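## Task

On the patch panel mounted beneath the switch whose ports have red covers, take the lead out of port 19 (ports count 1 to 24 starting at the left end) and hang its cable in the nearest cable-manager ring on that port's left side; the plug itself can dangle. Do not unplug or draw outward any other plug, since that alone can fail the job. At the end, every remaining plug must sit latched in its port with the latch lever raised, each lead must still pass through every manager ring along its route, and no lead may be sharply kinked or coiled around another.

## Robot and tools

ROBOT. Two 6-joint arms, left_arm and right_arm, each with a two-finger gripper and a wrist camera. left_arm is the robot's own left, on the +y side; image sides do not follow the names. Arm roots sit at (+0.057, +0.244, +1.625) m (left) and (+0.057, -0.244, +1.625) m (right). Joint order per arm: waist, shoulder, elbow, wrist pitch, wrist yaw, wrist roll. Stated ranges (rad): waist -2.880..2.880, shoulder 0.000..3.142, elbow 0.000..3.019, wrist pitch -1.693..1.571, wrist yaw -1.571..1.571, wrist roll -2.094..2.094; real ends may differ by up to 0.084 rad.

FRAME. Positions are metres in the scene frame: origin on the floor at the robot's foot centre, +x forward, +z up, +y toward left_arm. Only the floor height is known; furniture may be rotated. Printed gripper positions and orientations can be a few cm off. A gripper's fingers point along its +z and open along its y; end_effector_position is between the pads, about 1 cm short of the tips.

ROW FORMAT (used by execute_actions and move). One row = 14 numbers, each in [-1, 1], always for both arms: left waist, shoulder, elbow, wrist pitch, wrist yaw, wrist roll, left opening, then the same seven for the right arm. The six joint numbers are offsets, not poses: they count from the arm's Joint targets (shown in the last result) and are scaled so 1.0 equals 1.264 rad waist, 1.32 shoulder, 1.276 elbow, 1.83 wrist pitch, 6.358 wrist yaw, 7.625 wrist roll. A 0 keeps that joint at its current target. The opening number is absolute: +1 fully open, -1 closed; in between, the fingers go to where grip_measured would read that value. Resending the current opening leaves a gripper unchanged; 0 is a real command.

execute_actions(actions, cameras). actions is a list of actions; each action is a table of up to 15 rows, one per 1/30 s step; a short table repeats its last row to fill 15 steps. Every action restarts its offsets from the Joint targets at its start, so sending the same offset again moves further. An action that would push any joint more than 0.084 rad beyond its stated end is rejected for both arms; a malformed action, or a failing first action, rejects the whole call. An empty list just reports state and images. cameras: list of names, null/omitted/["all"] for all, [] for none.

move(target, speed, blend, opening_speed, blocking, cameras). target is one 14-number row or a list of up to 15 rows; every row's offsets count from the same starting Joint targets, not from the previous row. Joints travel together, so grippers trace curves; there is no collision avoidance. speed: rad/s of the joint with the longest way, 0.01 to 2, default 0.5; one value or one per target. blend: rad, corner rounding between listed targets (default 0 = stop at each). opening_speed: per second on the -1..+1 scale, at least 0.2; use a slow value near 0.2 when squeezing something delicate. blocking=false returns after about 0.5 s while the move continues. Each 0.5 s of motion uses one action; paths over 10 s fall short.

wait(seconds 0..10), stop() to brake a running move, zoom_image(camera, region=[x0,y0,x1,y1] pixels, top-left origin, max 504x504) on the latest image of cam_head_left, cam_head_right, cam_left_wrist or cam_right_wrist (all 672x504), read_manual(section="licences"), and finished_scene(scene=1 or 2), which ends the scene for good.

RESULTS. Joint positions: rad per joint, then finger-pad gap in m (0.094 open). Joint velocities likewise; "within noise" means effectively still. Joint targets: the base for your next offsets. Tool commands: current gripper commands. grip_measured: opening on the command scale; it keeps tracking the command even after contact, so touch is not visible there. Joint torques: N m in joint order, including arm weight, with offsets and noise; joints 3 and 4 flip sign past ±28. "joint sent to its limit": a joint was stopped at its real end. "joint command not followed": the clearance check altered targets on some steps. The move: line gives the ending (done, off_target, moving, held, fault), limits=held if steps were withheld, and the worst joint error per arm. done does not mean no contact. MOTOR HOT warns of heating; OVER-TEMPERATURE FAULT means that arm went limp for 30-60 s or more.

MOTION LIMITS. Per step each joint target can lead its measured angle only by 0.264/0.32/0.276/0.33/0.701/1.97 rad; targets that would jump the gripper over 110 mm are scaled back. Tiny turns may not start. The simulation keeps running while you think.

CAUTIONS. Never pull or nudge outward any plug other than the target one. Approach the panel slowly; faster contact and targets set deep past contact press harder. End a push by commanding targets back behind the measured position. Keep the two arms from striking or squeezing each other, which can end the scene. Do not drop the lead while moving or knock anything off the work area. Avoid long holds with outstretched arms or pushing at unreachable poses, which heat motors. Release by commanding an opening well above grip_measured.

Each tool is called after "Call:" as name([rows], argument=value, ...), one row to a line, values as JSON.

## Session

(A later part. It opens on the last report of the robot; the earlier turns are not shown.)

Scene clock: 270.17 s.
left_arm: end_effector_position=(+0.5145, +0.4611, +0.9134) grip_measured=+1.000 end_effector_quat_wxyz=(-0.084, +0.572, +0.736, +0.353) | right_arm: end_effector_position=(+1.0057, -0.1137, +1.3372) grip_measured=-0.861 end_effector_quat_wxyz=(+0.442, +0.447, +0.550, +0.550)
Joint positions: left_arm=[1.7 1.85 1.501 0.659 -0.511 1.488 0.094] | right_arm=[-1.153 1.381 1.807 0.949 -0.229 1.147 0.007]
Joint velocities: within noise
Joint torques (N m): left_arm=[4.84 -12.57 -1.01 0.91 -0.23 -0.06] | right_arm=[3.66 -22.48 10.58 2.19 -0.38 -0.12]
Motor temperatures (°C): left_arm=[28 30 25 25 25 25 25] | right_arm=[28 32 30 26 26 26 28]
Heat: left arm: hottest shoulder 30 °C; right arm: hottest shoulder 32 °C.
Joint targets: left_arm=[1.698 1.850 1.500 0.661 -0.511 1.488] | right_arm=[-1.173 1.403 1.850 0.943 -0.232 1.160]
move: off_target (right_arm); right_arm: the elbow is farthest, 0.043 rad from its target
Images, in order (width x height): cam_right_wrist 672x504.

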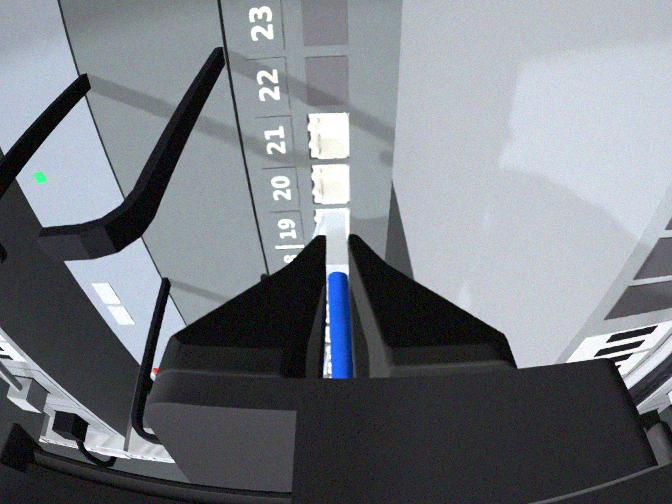

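Call:
move(target=[0,0,0,0,0,0,1,0,0,0,0,0,0,-0.95], opening_speed=0.4, cameras=[])

Call:
move(target=[0,0,0,0,0,0,1,0,-0.037,-0.1254,0.064,0,0,-0.95], speed=0.1)

Call:
zoom_image(camera="cam_right_wrist", region=[240, 100, 420, 310])

Scene clock: 276.00 s.
left_arm: end_effector_position=(+0.5145, +0.4611, +0.9134) grip_measured=+1.000 end_effector_quat_wxyz=(-0.084, +0.572, +0.736, +0.353) | right_arm: end_effector_position=(+1.0057, -0.1137, +1.3372) grip_measured=-0.889 end_effector_quat_wxyz=(+0.442, +0.446, +0.550, +0.550)
Joint positions: left_arm=[1.7 1.85 1.501 0.659 -0.511 1.488 0.094] | right_arm=[-1.154 1.381 1.807 0.949 -0.23 1.147 0.005]
Joint velocities: within noise
Joint torques (N m): left_arm=[4.78 -12.1 -0.98 0.94 -0.27 -0.02] | right_arm=[3.78 -22.36 10.62 2.19 -0.35 -0.12]
Motor temperatures (°C): left_arm=[28 30 25 25 25 25 25] | right_arm=[28 32 31 26 26 26 28]
Heat: left arm: hottest shoulder 30 °C; right arm: hottest shoulder 32 °C.
Joint targets: left_arm=[1.698 1.850 1.500 0.661 -0.511 1.488] | right_arm=[-1.173 1.403 1.850 0.943 -0.232 1.160]
move: off_target (right_arm); right_arm: the elbow is farthest, 0.043 rad from its target
No camera images: "cameras" was empty.

Scene clock: 277.83 s.
left_arm: end_effector_position=(+0.5145, +0.4611, +0.9134) grip_measured=+1.000 end_effector_quat_wxyz=(-0.084, +0.572, +0.736, +0.353) | right_arm: end_effector_position=(+1.0003, -0.1131, +1.3343) grip_measured=-0.892 end_effector_quat_wxyz=(+0.443, +0.448, +0.550, +0.549)
Joint positions: left_arm=[1.7 1.85 1.501 0.659 -0.511 1.488 0.094] | right_arm=[-1.154 1.381 1.79 0.967 -0.225 1.147 0.005]
Joint velocities: within noise
Joint torques (N m): left_arm=[4.6 -12.16 -0.98 0.94 -0.27 -0.05] | right_arm=[3.66 -26.46 -2.69 5.9 -0.55 -0.13]
Motor temperatures (°C): left_arm=[28 30 25 25 25 25 25] | right_arm=[28 33 31 26 26 26 28]
Heat: left arm: hottest shoulder 30 °C; right arm: hottest shoulder 33 °C.
Joint targets: left_arm=[1.698 1.850 1.500 0.661 -0.511 1.488] | right_arm=[-1.173 1.354 1.690 1.060 -0.232 1.160]
move: off_target (right_arm); right_arm: the elbow is farthest, 0.100 rad from its target

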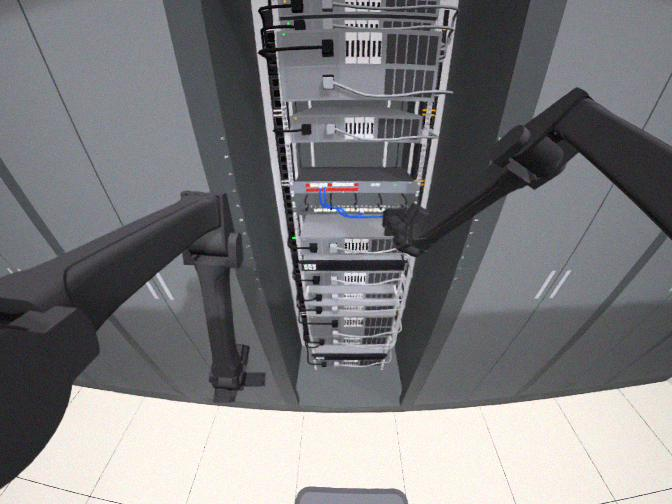

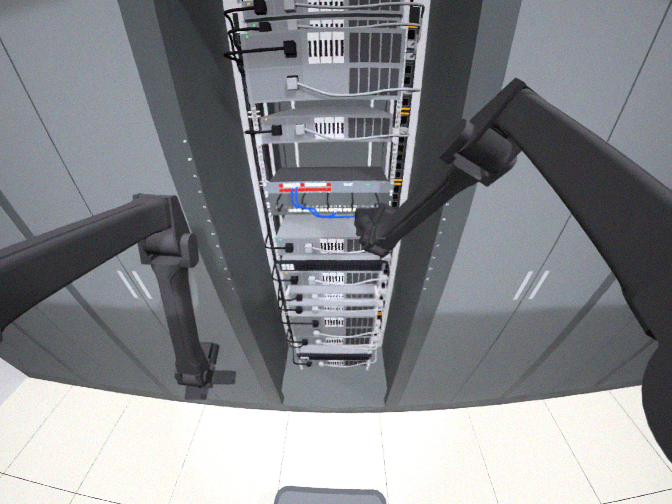

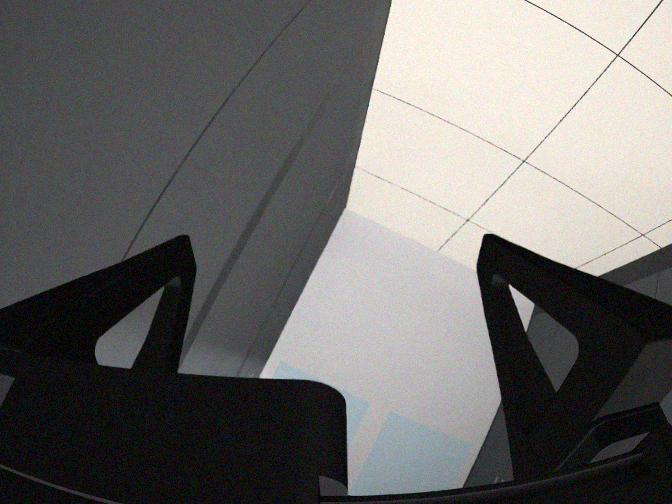

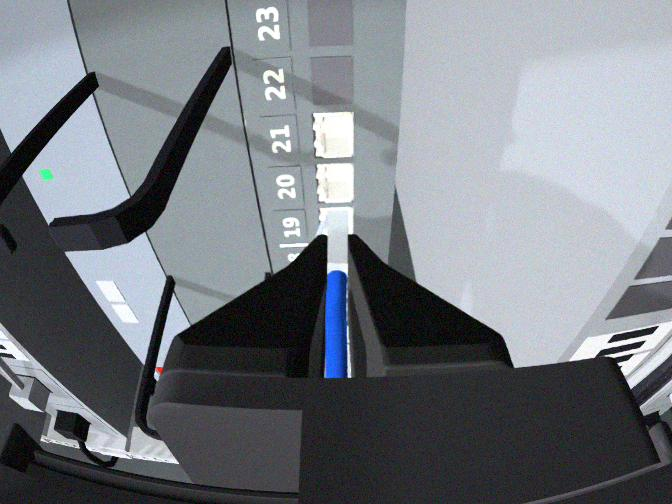

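Scaled by 2.400 from the camera's 672x504 image, which has a finer 960x720 frame.

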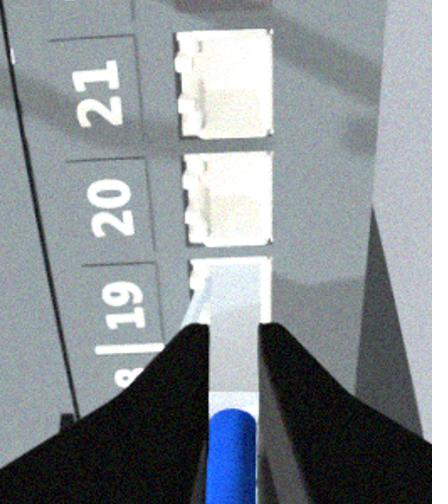

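Call:
move(target=[0,0,0,0,0,0,1,0,-0.02,-0.04,0.01,0,0,-0.95], speed=0.1, cameras=["cam_right_wrist"])

Call:
zoom_image(camera="cam_right_wrist", region=[240, 100, 420, 310])

Scene clock: 287.23 s.
left_arm: end_effector_position=(+0.5145, +0.4611, +0.9134) grip_measured=+1.000 end_effector_quat_wxyz=(-0.084, +0.572, +0.736, +0.353) | right_arm: end_effector_position=(+0.9995, -0.1139, +1.3350) grip_measured=-0.892 end_effector_quat_wxyz=(+0.443, +0.449, +0.550, +0.548)
Joint positions: left_arm=[1.7 1.85 1.501 0.659 -0.511 1.488 0.094] | right_arm=[-1.153 1.377 1.783 0.967 -0.222 1.147 0.005]
Joint velocities: within noise
Joint torques (N m): left_arm=[3.96 -12.34 -1.02 0.94 -0.26 -0.04] | right_arm=[3.37 -28.28 -6.87 6.64 -0.68 -0.12]
Motor temperatures (°C): left_arm=[28 30 25 25 25 25 25] | right_arm=[28 33 30 27 26 26 28]
Heat: left arm: hottest shoulder 30 °C; right arm: hottest shoulder 33 °C.
Joint targets: left_arm=[1.698 1.850 1.500 0.661 -0.511 1.488] | right_arm=[-1.173 1.328 1.639 1.078 -0.232 1.160]
move: off_target (right_arm); right_arm: the elbow is farthest, 0.144 rad from its target
Images, in order (width x height): cam_right_wrist 672x504.

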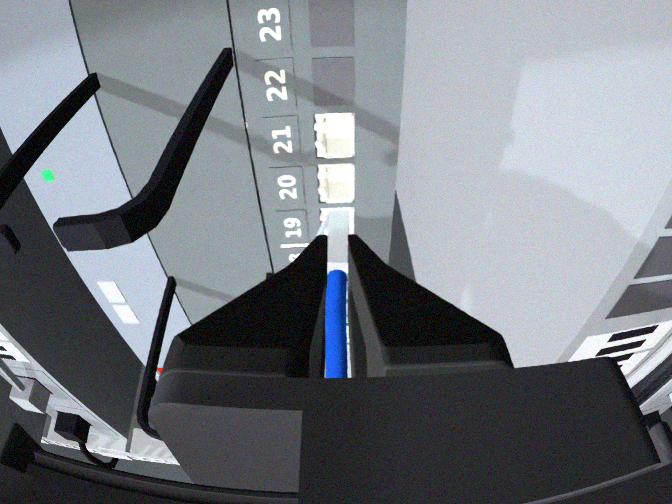

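Scaled by 2.400 from the camera's 672x504 image, which has a finer 960x720 frame.

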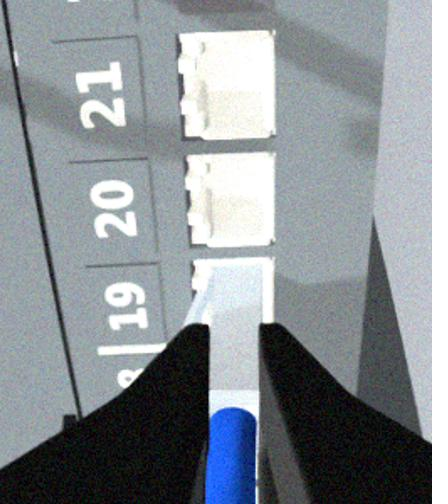

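Call:
zoom_image(camera="cam_right_wrist", region=[300, 195, 370, 275])

Scaled by 6.300 from the camera's 672x504 image, which has a finer 960x720 frame.

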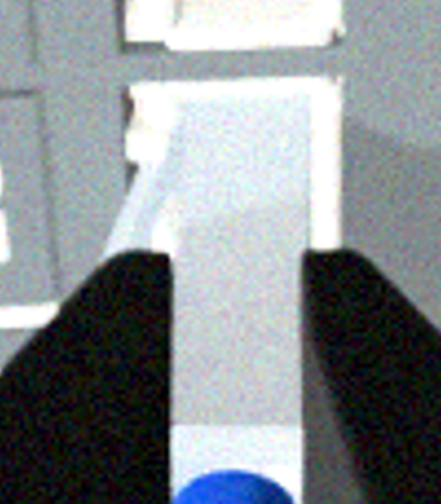

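Call:
move(target=[0,0,0,0,0,0,1,0,0.0508,0.1497,-0.0672,0,0,-0.95], speed=0.2, cameras=["cam_right_wrist"])

Call:
move(target=[0,0,0,0,0,0,1,0,0,0,0,0,0,-0.7], opening_speed=0.3, cameras=["cam_right_wrist"])

Call:
zoom_image(camera="cam_right_wrist", region=[300, 195, 370, 275])

Scene clock: 315.13 s.
left_arm: end_effector_position=(+0.5145, +0.4611, +0.9134) grip_measured=+1.000 end_effector_quat_wxyz=(-0.084, +0.572, +0.736, +0.353) | right_arm: end_effector_position=(+1.0042, -0.1146, +1.3383) grip_measured=-0.892 end_effector_quat_wxyz=(+0.443, +0.447, +0.550, +0.549)
Joint positions: left_arm=[1.7 1.85 1.501 0.659 -0.511 1.488 0.094] | right_arm=[-1.153 1.377 1.798 0.954 -0.227 1.147 0.005]
Joint velocities: within noise
Joint torques (N m): left_arm=[4.6 -12.69 -1.02 0.84 -0.26 -0.07] | right_arm=[3.66 -22.59 9.46 2.47 -0.49 -0.12]
Motor temperatures (°C): left_arm=[28 31 25 25 25 25 25] | right_arm=[28 36 29 27 26 26 29]
Heat: left arm: hottest shoulder 31 °C; right arm: hottest shoulder 36 °C.
Joint targets: left_arm=[1.698 1.850 1.500 0.661 -0.511 1.488] | right_arm=[-1.173 1.395 1.830 0.955 -0.232 1.160]
move: done
Images, in order (width x height): cam_right_wrist 672x504.

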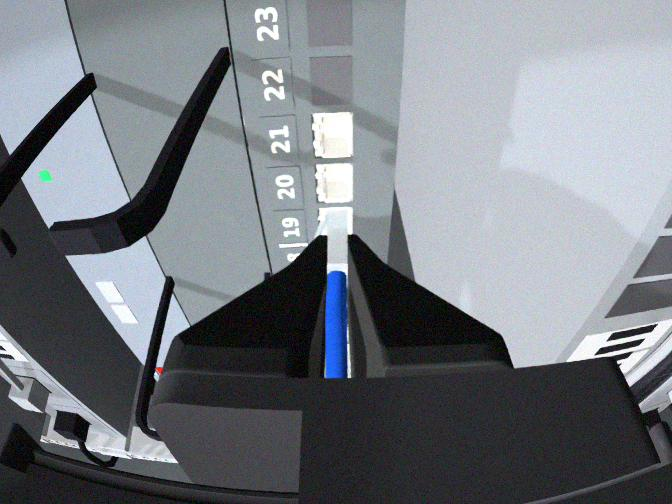

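Scene clock: 316.27 s.
left_arm: end_effector_position=(+0.5145, +0.4611, +0.9134) grip_measured=+1.000 end_effector_quat_wxyz=(-0.084, +0.572, +0.736, +0.353) | right_arm: end_effector_position=(+1.0040, -0.1142, +1.3378) grip_measured=-0.703 end_effector_quat_wxyz=(+0.442, +0.447, +0.550, +0.550)
Joint positions: left_arm=[1.7 1.85 1.501 0.659 -0.511 1.488 0.094] | right_arm=[-1.154 1.377 1.798 0.954 -0.229 1.147 0.014]
Joint velocities: within noise
Joint torques (N m): left_arm=[4.48 -12.57 -1.07 0.88 -0.26 -0.03] | right_arm=[3.55 -22.71 9.54 2.44 -0.41 -0.11]
Motor temperatures (°C): left_arm=[28 31 25 25 25 25 25] | right_arm=[28 36 29 27 26 26 29]
Heat: left arm: hottest shoulder 31 °C; right arm: hottest shoulder 36 °C.
Joint targets: left_arm=[1.698 1.850 1.500 0.661 -0.511 1.488] | right_arm=[-1.173 1.395 1.830 0.955 -0.233 1.160]
move: done
Images, in order (width x height): cam_right_wrist 672x504.

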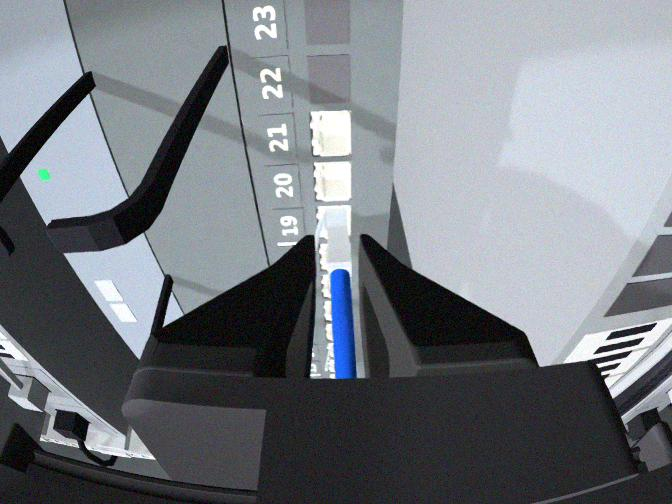

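Scaled by 6.300 from the camera's 672x504 image, which has a finer 960x720 frame.

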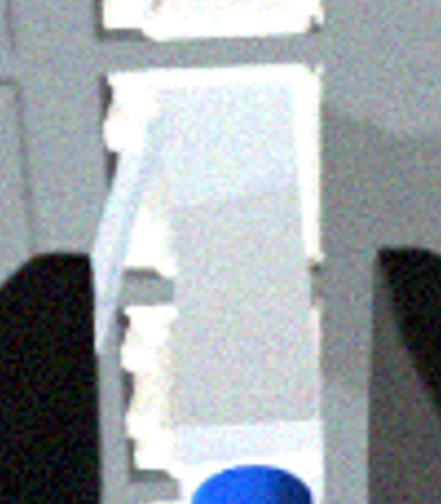

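Call:
move(target=[0,0,0,0,0,0,1,0,0,0,0,0,0,-0.78], opening_speed=0.3, cameras=["cam_right_wrist"])

Call:
zoom_image(camera="cam_right_wrist", region=[300, 195, 370, 275])

Call:
move(target=[0,0,0,0,0,0,1,0,0,0,0,0,0,-0.83], opening_speed=0.3, cameras=["cam_right_wrist"])

Call:
zoom_image(camera="cam_right_wrist", region=[300, 195, 370, 275])

Call:
move(target=[0,0,0,0,0,0,1,0,0,0,0,0,0,-0.87], opening_speed=0.3, cameras=["cam_right_wrist"])

Call:
zoom_image(camera="cam_right_wrist", region=[300, 195, 370, 275])

Scene clock: 327.23 s.
left_arm: end_effector_position=(+0.5145, +0.4611, +0.9134) grip_measured=+1.000 end_effector_quat_wxyz=(-0.084, +0.572, +0.736, +0.353) | right_arm: end_effector_position=(+1.0040, -0.1142, +1.3378) grip_measured=-0.777 end_effector_quat_wxyz=(+0.442, +0.447, +0.550, +0.550)
Joint positions: left_arm=[1.7 1.85 1.501 0.659 -0.511 1.488 0.094] | right_arm=[-1.154 1.377 1.798 0.954 -0.229 1.147 0.01]
Joint velocities: within noise
Joint torques (N m): left_arm=[4.54 -12.4 -1.02 0.85 -0.27 -0.02] | right_arm=[3.55 -22.77 9.54 2.47 -0.4 -0.11]
Motor temperatures (°C): left_arm=[28 31 25 25 25 25 25] | right_arm=[28 37 30 27 26 26 29]
Heat: left arm: hottest shoulder 31 °C; right arm: hottest shoulder 37 °C.
Joint targets: left_arm=[1.698 1.850 1.500 0.661 -0.511 1.488] | right_arm=[-1.173 1.395 1.830 0.955 -0.232 1.160]
move: done
Images, in order (width x height): cam_right_wrist 672x504.

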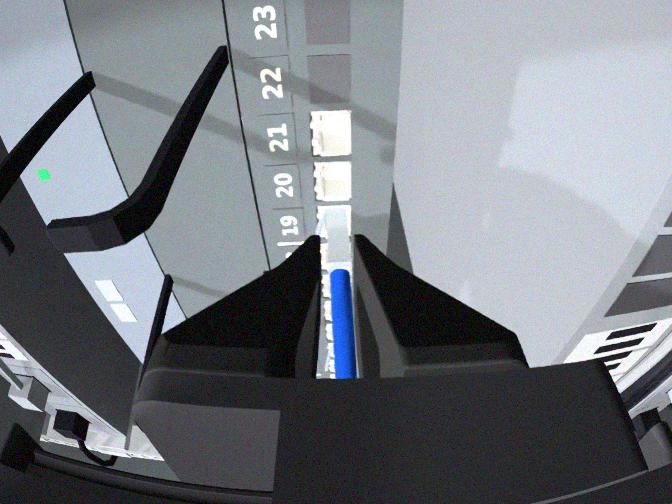

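Scaled by 6.300 from the camera's 672x504 image, which has a finer 960x720 frame.

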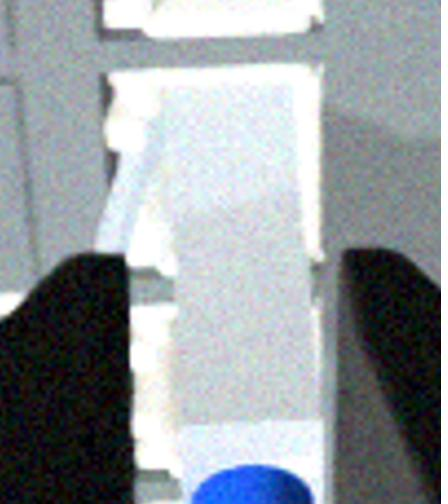

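Scene clock: 327.73 s.
left_arm: end_effector_position=(+0.5145, +0.4611, +0.9134) grip_measured=+1.000 end_effector_quat_wxyz=(-0.084, +0.572, +0.736, +0.353) | right_arm: end_effector_position=(+1.0040, -0.1142, +1.3378) grip_measured=-0.827 end_effector_quat_wxyz=(+0.442, +0.447, +0.550, +0.550)
Joint positions: left_arm=[1.7 1.85 1.501 0.659 -0.511 1.488 0.094] | right_arm=[-1.154 1.377 1.798 0.954 -0.229 1.147 0.008]
Joint velocities: within noise
Joint torques (N m): left_arm=[4.72 -12.45 -1.07 0.95 -0.28 -0.01] | right_arm=[3.66 -22.65 9.54 2.43 -0.4 -0.11]
Motor temperatures (°C): left_arm=[28 31 25 25 25 25 25] | right_arm=[28 37 30 27 26 26 29]
Heat: left arm: hottest shoulder 31 °C; right arm: hottest shoulder 37 °C.
Joint targets: left_arm=[1.698 1.850 1.500 0.661 -0.511 1.488] | right_arm=[-1.173 1.395 1.830 0.955 -0.232 1.160]
move: done
Images, in order (width x height): cam_right_wrist 672x504.

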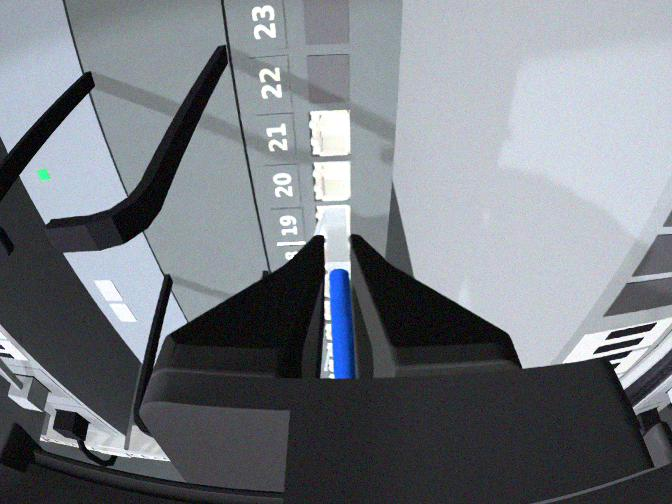

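Scaled by 6.300 from the camera's 672x504 image, which has a finer 960x720 frame.

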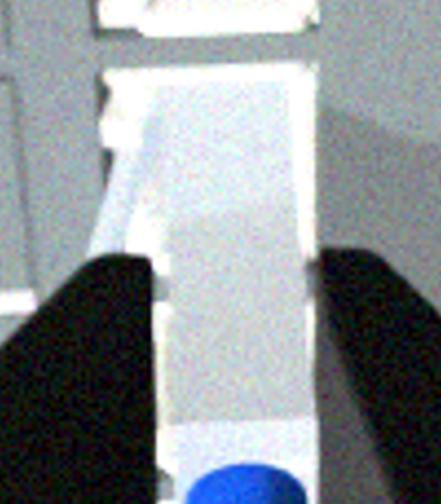

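Scene clock: 328.23 s.
left_arm: end_effector_position=(+0.5145, +0.4611, +0.9134) grip_measured=+1.000 end_effector_quat_wxyz=(-0.084, +0.572, +0.736, +0.353) | right_arm: end_effector_position=(+1.0039, -0.1142, +1.3375) grip_measured=-0.863 end_effector_quat_wxyz=(+0.442, +0.446, +0.550, +0.550)
Joint positions: left_arm=[1.7 1.85 1.501 0.659 -0.511 1.488 0.094] | right_arm=[-1.154 1.378 1.798 0.954 -0.229 1.147 0.006]
Joint velocities: within noise
Joint torques (N m): left_arm=[4.54 -12.57 -1.11 0.87 -0.27 -0.06] | right_arm=[3.72 -22.89 9.51 2.4 -0.39 -0.13]
Motor temperatures (°C): left_arm=[28 31 25 25 25 25 25] | right_arm=[28 37 30 27 26 26 29]
Heat: left arm: hottest shoulder 31 °C; right arm: hottest shoulder 37 °C.
Joint targets: left_arm=[1.698 1.850 1.500 0.661 -0.511 1.488] | right_arm=[-1.173 1.395 1.830 0.955 -0.232 1.160]
move: done
Images, in order (width x height): cam_right_wrist 672x504.

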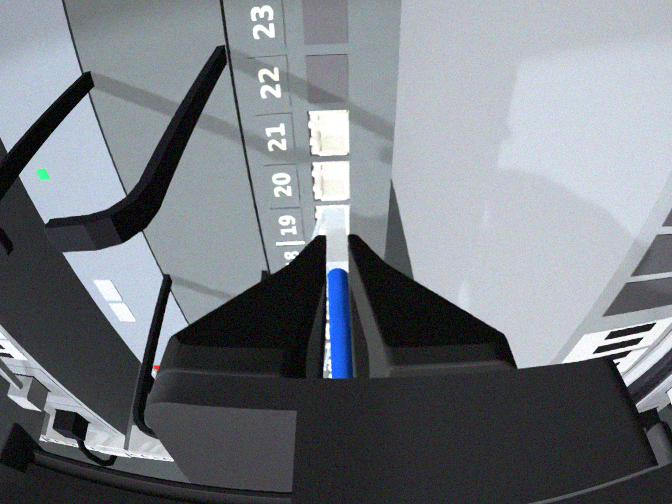

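Scaled by 6.300 from the camera's 672x504 image, which has a finer 960x720 frame.

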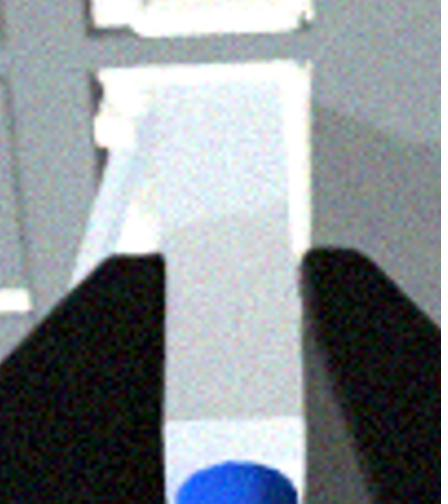

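Call:
move(target=[-0.6775,-0.2666,0.1392,0.3384,0.081,-0.3062,-0.5,0,0,0,0,0,0,-0.87], speed=0.4)

Scene clock: 352.80 s.
left_arm: end_effector_position=(+0.9169, -0.0083, +1.3260) grip_measured=-0.497 end_effector_quat_wxyz=(+0.488, -0.497, +0.522, -0.492) | right_arm: end_effector_position=(+1.0039, -0.1142, +1.3375) grip_measured=-0.863 end_effector_quat_wxyz=(+0.442, +0.446, +0.550, +0.550)
Joint positions: left_arm=[0.856 1.51 1.656 1.266 0.001 -0.838 0.024] | right_arm=[-1.154 1.378 1.798 0.954 -0.229 1.147 0.006]
Joint velocities: within noise
Joint torques (N m): left_arm=[-9.64 -15.68 5.03 1.95 0.53 0] | right_arm=[3.49 -22.65 9.54 2.45 -0.4 -0.13]
Motor temperatures (°C): left_arm=[28 31 25 25 25 25 25] | right_arm=[28 37 31 26 26 26 28]
Heat: left arm: hottest shoulder 31 °C; right arm: hottest shoulder 37 °C.
Joint targets: left_arm=[0.842 1.498 1.677 1.280 0.004 -0.847] | right_arm=[-1.173 1.395 1.830 0.955 -0.232 1.160]
move: done

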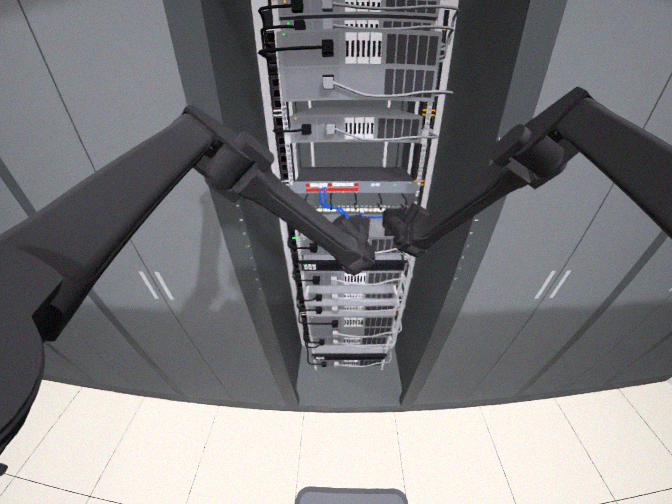

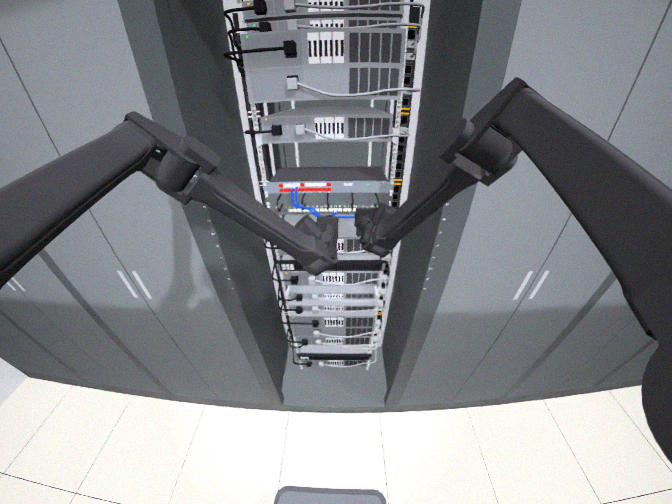

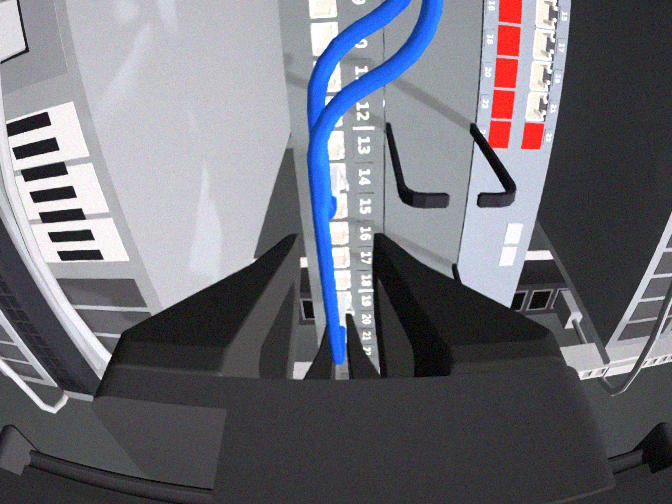

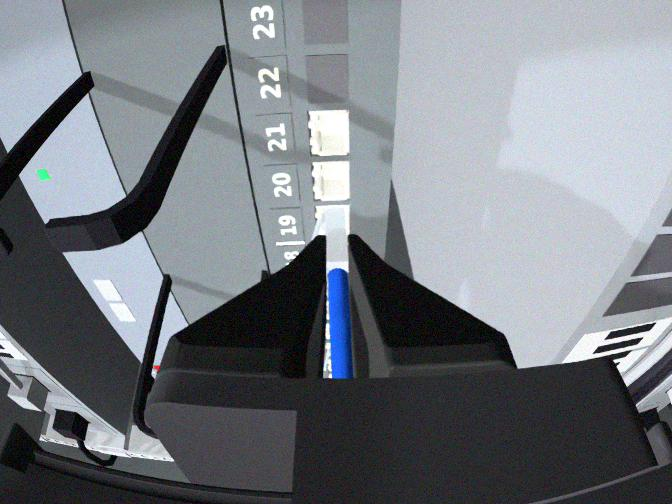

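Call:
zoom_image(camera="cam_left_wrist", region=[300, 260, 400, 380])

Call:
zoom_image(camera="cam_left_wrist", region=[280, 0, 480, 260])

Scaled by 4.200 from the camera's 672x504 image, which has a finer 960x720 frame.

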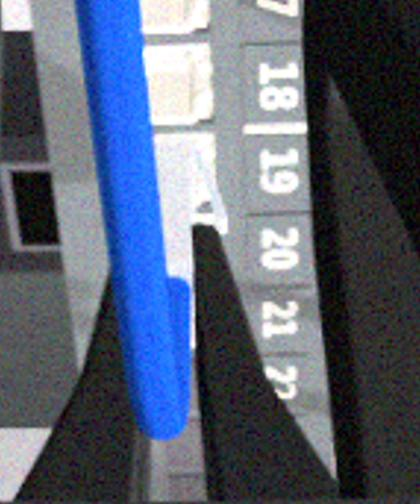

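Scaled by 1.938 from the camera's 672x504 image, which has a finer 960x720 frame.

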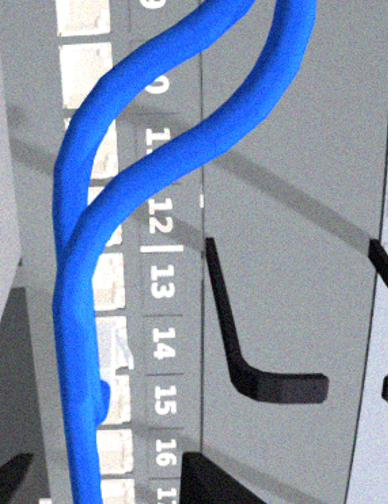

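Call:
move(target=[0,0,0,0,0,0,-0.5,0,0,0,0,0,0,-0.49], opening_speed=1, cameras=["cam_right_wrist","cam_left_wrist"])

Call:
zoom_image(camera="cam_left_wrist", region=[300, 260, 400, 380])

Call:
move(target=[0,0,0,0,0,0,-0.5,0.0554,0.0212,0.0298,0.024,0.0115,-0.007,-0.49], speed=0.06, cameras=["cam_right_wrist","cam_left_wrist"])

Call:
zoom_image(camera="cam_right_wrist", region=[280, 185, 380, 295])

Call:
zoom_image(camera="cam_left_wrist", region=[300, 260, 400, 380])

Scene clock: 393.87 s.
left_arm: end_effector_position=(+0.9169, -0.0084, +1.3261) grip_measured=-0.497 end_effector_quat_wxyz=(+0.488, -0.497, +0.521, -0.493) | right_arm: end_effector_position=(+1.0039, -0.1142, +1.3375) grip_measured=-0.493 end_effector_quat_wxyz=(+0.442, +0.446, +0.550, +0.550)
Joint positions: left_arm=[0.856 1.51 1.656 1.266 0.002 -0.839 0.024] | right_arm=[-1.154 1.378 1.798 0.954 -0.229 1.147 0.024]
Joint velocities: within noise
Joint torques (N m): left_arm=[-9.41 -15.85 5.05 1.85 0.53 0] | right_arm=[3.72 -22.59 9.55 2.47 -0.38 -0.12]
Motor temperatures (°C): left_arm=[29 32 26 25 25 25 25] | right_arm=[28 37 31 26 26 26 28]
Heat: left arm: hottest shoulder 32 °C; right arm: hottest shoulder 37 °C.
Joint targets: left_arm=[0.842 1.498 1.677 1.280 0.004 -0.847] | right_arm=[-1.173 1.395 1.830 0.955 -0.232 1.160]
move: done
Images, in order (width x height): cam_left_wrist 672x504, cam_right_wrist 672x504.

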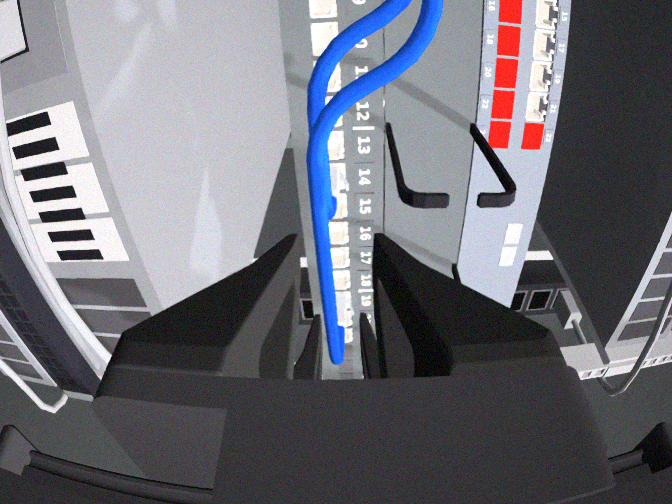

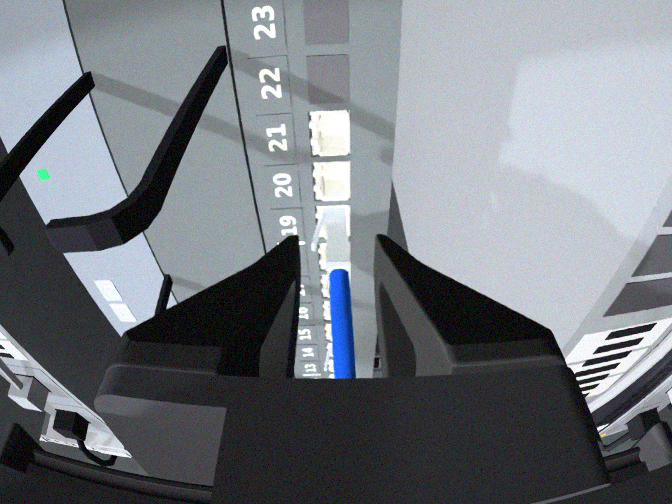

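Scaled by 4.200 from the camera's 672x504 image, which has a finer 960x720 frame.

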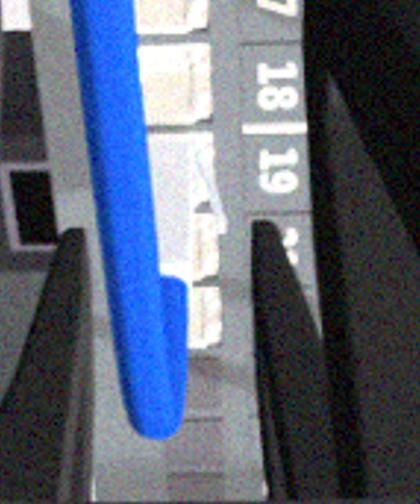

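Scene clock: 395.57 s.
left_arm: end_effector_position=(+0.9169, -0.0084, +1.3261) grip_measured=-0.497 end_effector_quat_wxyz=(+0.488, -0.497, +0.521, -0.493) | right_arm: end_effector_position=(+1.0088, -0.1137, +1.3384) grip_measured=-0.492 end_effector_quat_wxyz=(+0.464, +0.463, +0.533, +0.535)
Joint positions: left_arm=[0.856 1.51 1.656 1.266 0.002 -0.839 0.024] | right_arm=[-1.125 1.4 1.824 0.982 -0.163 1.121 0.024]
Joint velocities: within noise
Joint torques (N m): left_arm=[-9.29 -15.68 5.04 1.91 0.5 0] | right_arm=[7.77 -22.01 10.63 3.04 -0.14 -0.41]
Motor temperatures (°C): left_arm=[29 32 26 25 25 25 25] | right_arm=[28 37 31 26 26 26 28]
Heat: left arm: hottest shoulder 32 °C; right arm: hottest shoulder 37 °C.
Joint targets: left_arm=[0.842 1.498 1.677 1.280 0.004 -0.847] | right_arm=[-1.103 1.423 1.868 0.999 -0.159 1.106]
move: off_target (right_arm); right_arm: the elbow is farthest, 0.044 rad from its target
Images, in order (width x height): cam_left_wrist 672x504, cam_right_wrist 672x504.

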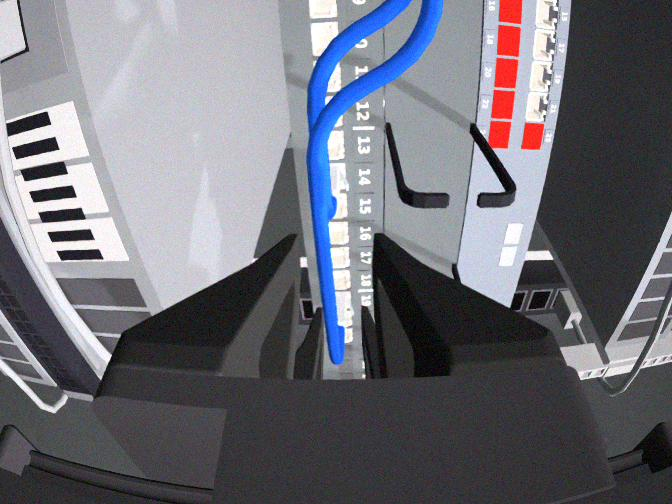

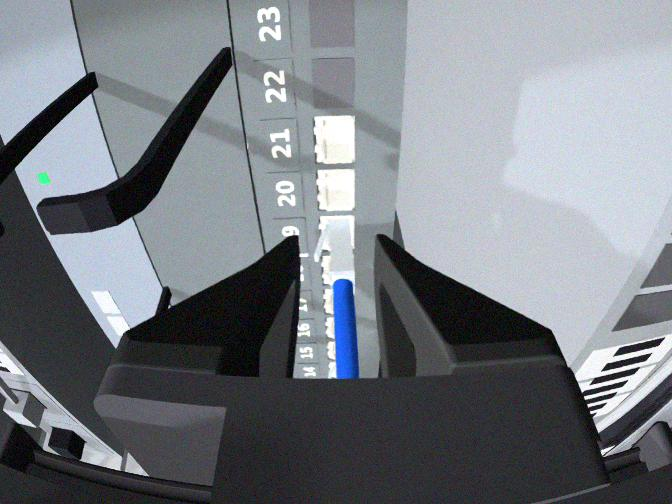

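Scaled by 4.582 from the camera's 672x504 image, which has a finer 960x720 frame.

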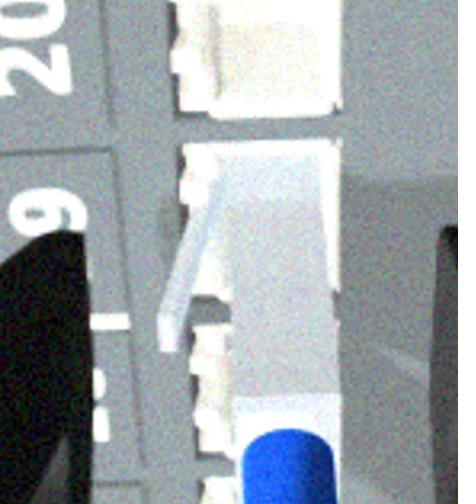

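Scaled by 4.200 from the camera's 672x504 image, which has a finer 960x720 frame.

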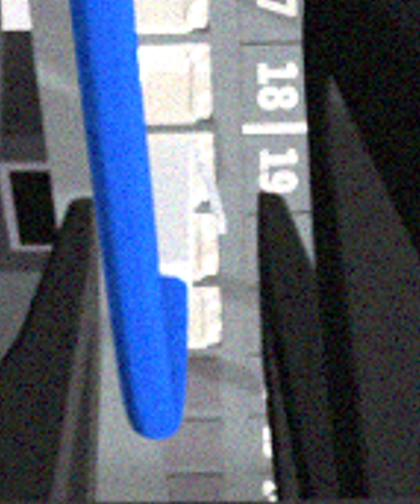

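Call:
move(target=[0,0,0,0,0,0,-0.5,0,0,0,0,0,0,-0.78], opening_speed=0.4, cameras=["cam_right_wrist","cam_left_wrist"])

Call:
zoom_image(camera="cam_right_wrist", region=[280, 185, 380, 295])

Call:
move(target=[0,0,0,0,0,0,-0.5,0,0,0,0,0,0,-0.87], opening_speed=0.2, cameras=["cam_right_wrist","cam_left_wrist"])

Call:
zoom_image(camera="cam_right_wrist", region=[280, 185, 380, 295])

Call:
zoom_image(camera="cam_left_wrist", region=[300, 260, 400, 380])

Scene clock: 401.60 s.
left_arm: end_effector_position=(+0.9169, -0.0084, +1.3261) grip_measured=-0.497 end_effector_quat_wxyz=(+0.488, -0.497, +0.521, -0.493) | right_arm: end_effector_position=(+1.0090, -0.1141, +1.3389) grip_measured=-0.776 end_effector_quat_wxyz=(+0.465, +0.463, +0.533, +0.535)
Joint positions: left_arm=[0.856 1.51 1.656 1.266 0.002 -0.839 0.024] | right_arm=[-1.124 1.4 1.825 0.984 -0.161 1.12 0.011]
Joint velocities: within noise
Joint torques (N m): left_arm=[-9.99 -15.79 5.07 1.8 0.53 0] | right_arm=[7.65 -22.12 10.54 2.97 -0.21 -0.39]
Motor temperatures (°C): left_arm=[29 32 26 25 25 25 25] | right_arm=[28 36 32 26 26 26 28]
Heat: left arm: hottest shoulder 32 °C; right arm: hottest shoulder 36 °C.
Joint targets: left_arm=[0.842 1.498 1.677 1.280 0.004 -0.847] | right_arm=[-1.103 1.423 1.868 0.999 -0.159 1.106]
move: off_target (right_arm); right_arm: the elbow is farthest, 0.043 rad from its target
Images, in order (width x height): cam_left_wrist 672x504, cam_right_wrist 672x504.

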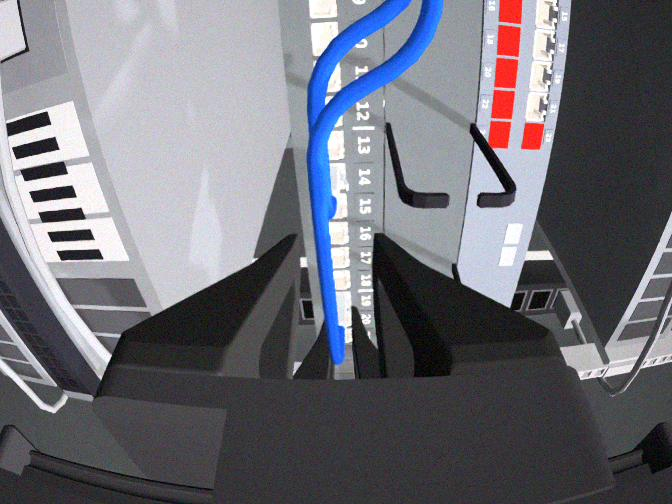

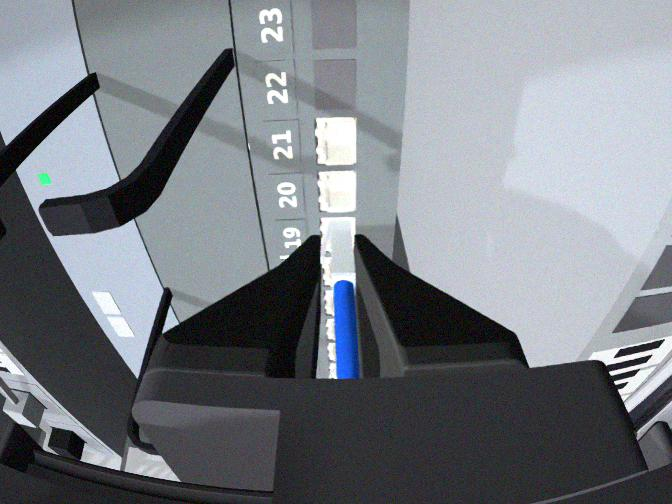

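Scaled by 4.582 from the camera's 672x504 image, which has a finer 960x720 frame.

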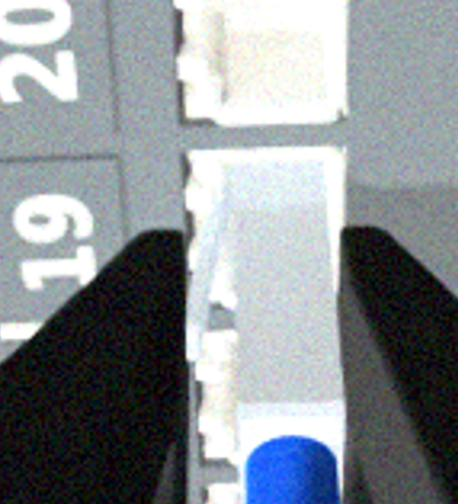

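Scene clock: 402.30 s.
left_arm: end_effector_position=(+0.9169, -0.0084, +1.3261) grip_measured=-0.497 end_effector_quat_wxyz=(+0.488, -0.497, +0.521, -0.493) | right_arm: end_effector_position=(+1.0086, -0.1139, +1.3376) grip_measured=-0.861 end_effector_quat_wxyz=(+0.465, +0.463, +0.533, +0.533)
Joint positions: left_arm=[0.856 1.51 1.656 1.266 0.002 -0.839 0.024] | right_arm=[-1.124 1.402 1.825 0.984 -0.159 1.118 0.007]
Joint velocities: within noise
Joint torques (N m): left_arm=[-9.47 -15.56 5.05 1.96 0.54 0.04] | right_arm=[7.77 -22.18 10.55 2.91 -0.28 -0.34]
Motor temperatures (°C): left_arm=[29 32 26 25 25 25 25] | right_arm=[28 36 32 26 26 26 28]
Heat: left arm: hottest shoulder 32 °C; right arm: hottest shoulder 36 °C.
Joint targets: left_arm=[0.842 1.498 1.677 1.280 0.004 -0.847] | right_arm=[-1.103 1.423 1.868 0.999 -0.159 1.107]
move: off_target (right_arm); right_arm: the elbow is farthest, 0.043 rad from its target
Images, in order (width x height): cam_left_wrist 672x504, cam_right_wrist 672x504.

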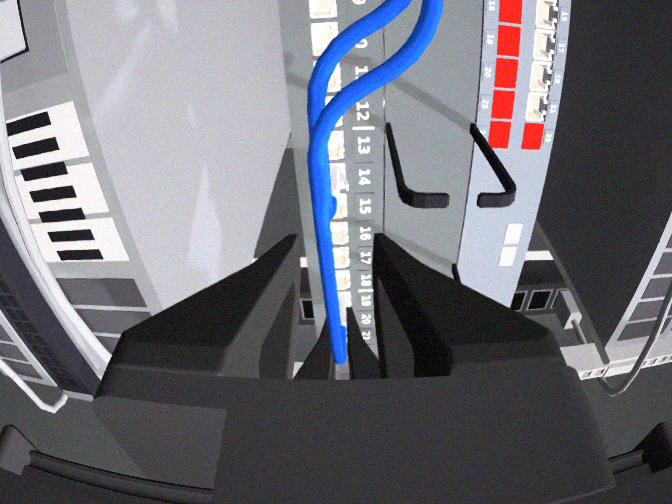

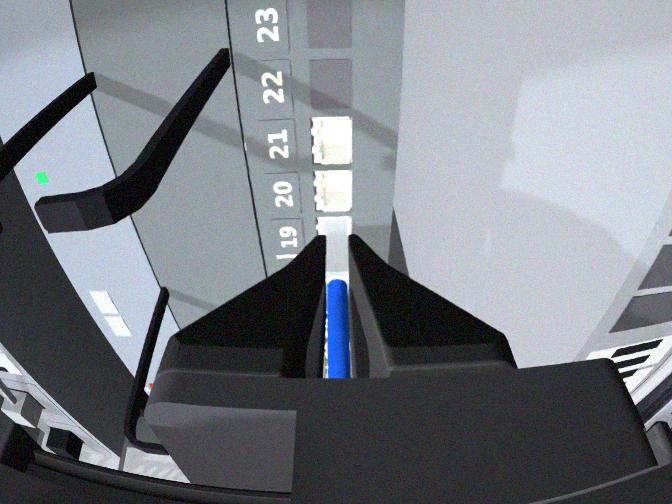

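Scaled by 4.582 from the camera's 672x504 image, which has a finer 960x720 frame.

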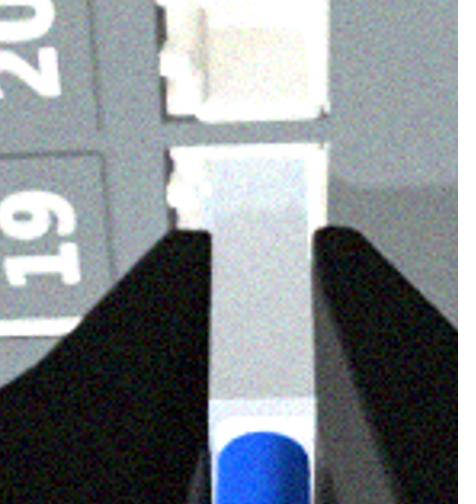

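Scaled by 4.200 from the camera's 672x504 image, which has a finer 960x720 frame.

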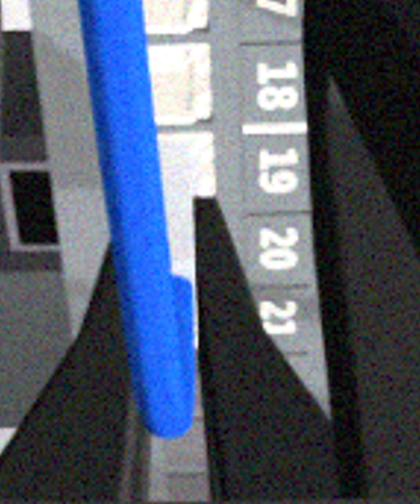

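Call:
move(target=[0,0,0,0,0,0,-0.5,0,0,0,0,0,0,-0.97], opening_speed=0.4, cameras=[])

Call:
move(target=[0,0,0,0,0,0,-0.5,0,-0.037,-0.1254,0.064,0,0,-0.97], speed=0.1, cameras=["cam_right_wrist","cam_left_wrist"])

Call:
zoom_image(camera="cam_right_wrist", region=[280, 165, 380, 295])

Scene clock: 405.87 s.
left_arm: end_effector_position=(+0.9169, -0.0084, +1.3261) grip_measured=-0.497 end_effector_quat_wxyz=(+0.488, -0.497, +0.521, -0.493) | right_arm: end_effector_position=(+1.0086, -0.1139, +1.3376) grip_measured=-0.885 end_effector_quat_wxyz=(+0.466, +0.463, +0.534, +0.533)
Joint positions: left_arm=[0.856 1.51 1.656 1.266 0.002 -0.839 0.024] | right_arm=[-1.124 1.402 1.825 0.984 -0.159 1.116 0.005]
Joint velocities: within noise
Joint torques (N m): left_arm=[-9.64 -15.74 5.03 1.68 0.53 -0.01] | right_arm=[7.77 -22.07 10.54 2.97 -0.3 -0.34]
Motor temperatures (°C): left_arm=[29 32 26 25 25 25 25] | right_arm=[28 36 32 26 26 26 28]
Heat: left arm: hottest shoulder 32 °C; right arm: hottest shoulder 36 °C.
Joint targets: left_arm=[0.842 1.498 1.677 1.280 0.004 -0.847] | right_arm=[-1.103 1.423 1.868 0.999 -0.159 1.107]
move: off_target (right_arm); right_arm: the elbow is farthest, 0.043 rad from its target
No camera images: "cameras" was empty.

Scene clock: 407.90 s.
left_arm: end_effector_position=(+0.9169, -0.0084, +1.3261) grip_measured=-0.497 end_effector_quat_wxyz=(+0.488, -0.497, +0.521, -0.493) | right_arm: end_effector_position=(+0.9721, -0.1054, +1.3225) grip_measured=-0.886 end_effector_quat_wxyz=(+0.468, +0.462, +0.532, +0.533)
Joint positions: left_arm=[0.856 1.51 1.656 1.266 0.002 -0.839 0.024] | right_arm=[-1.124 1.402 1.717 1.098 -0.158 1.115 0.005]
Joint velocities: within noise
Joint torques (N m): left_arm=[-9.64 -15.33 5.12 1.89 0.51 -0.02] | right_arm=[7.94 -25.29 4.71 3.02 -0.31 -0.33]
Motor temperatures (°C): left_arm=[29 32 26 25 25 25 25] | right_arm=[28 36 32 26 26 26 28]
Heat: left arm: hottest shoulder 32 °C; right arm: hottest shoulder 36 °C.
Joint targets: left_arm=[0.842 1.498 1.677 1.280 0.004 -0.847] | right_arm=[-1.103 1.374 1.708 1.116 -0.159 1.106]
move: done
Images, in order (width x height): cam_left_wrist 672x504, cam_right_wrist 672x504.

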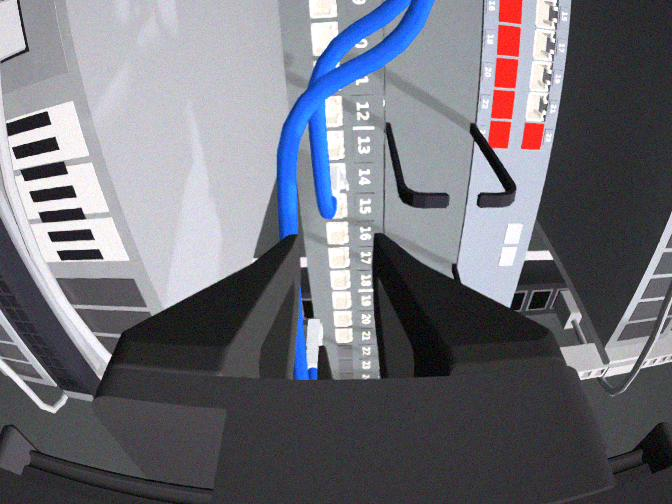

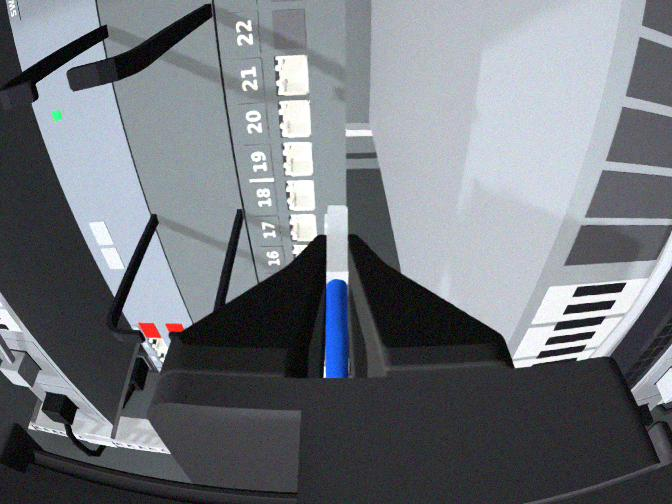

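Scaled by 3.877 from the camera's 672x504 image, which has a finer 960x720 frame.

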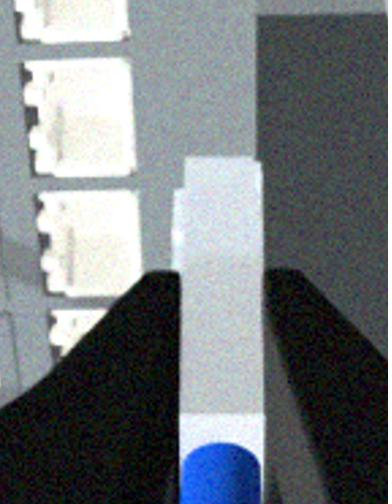

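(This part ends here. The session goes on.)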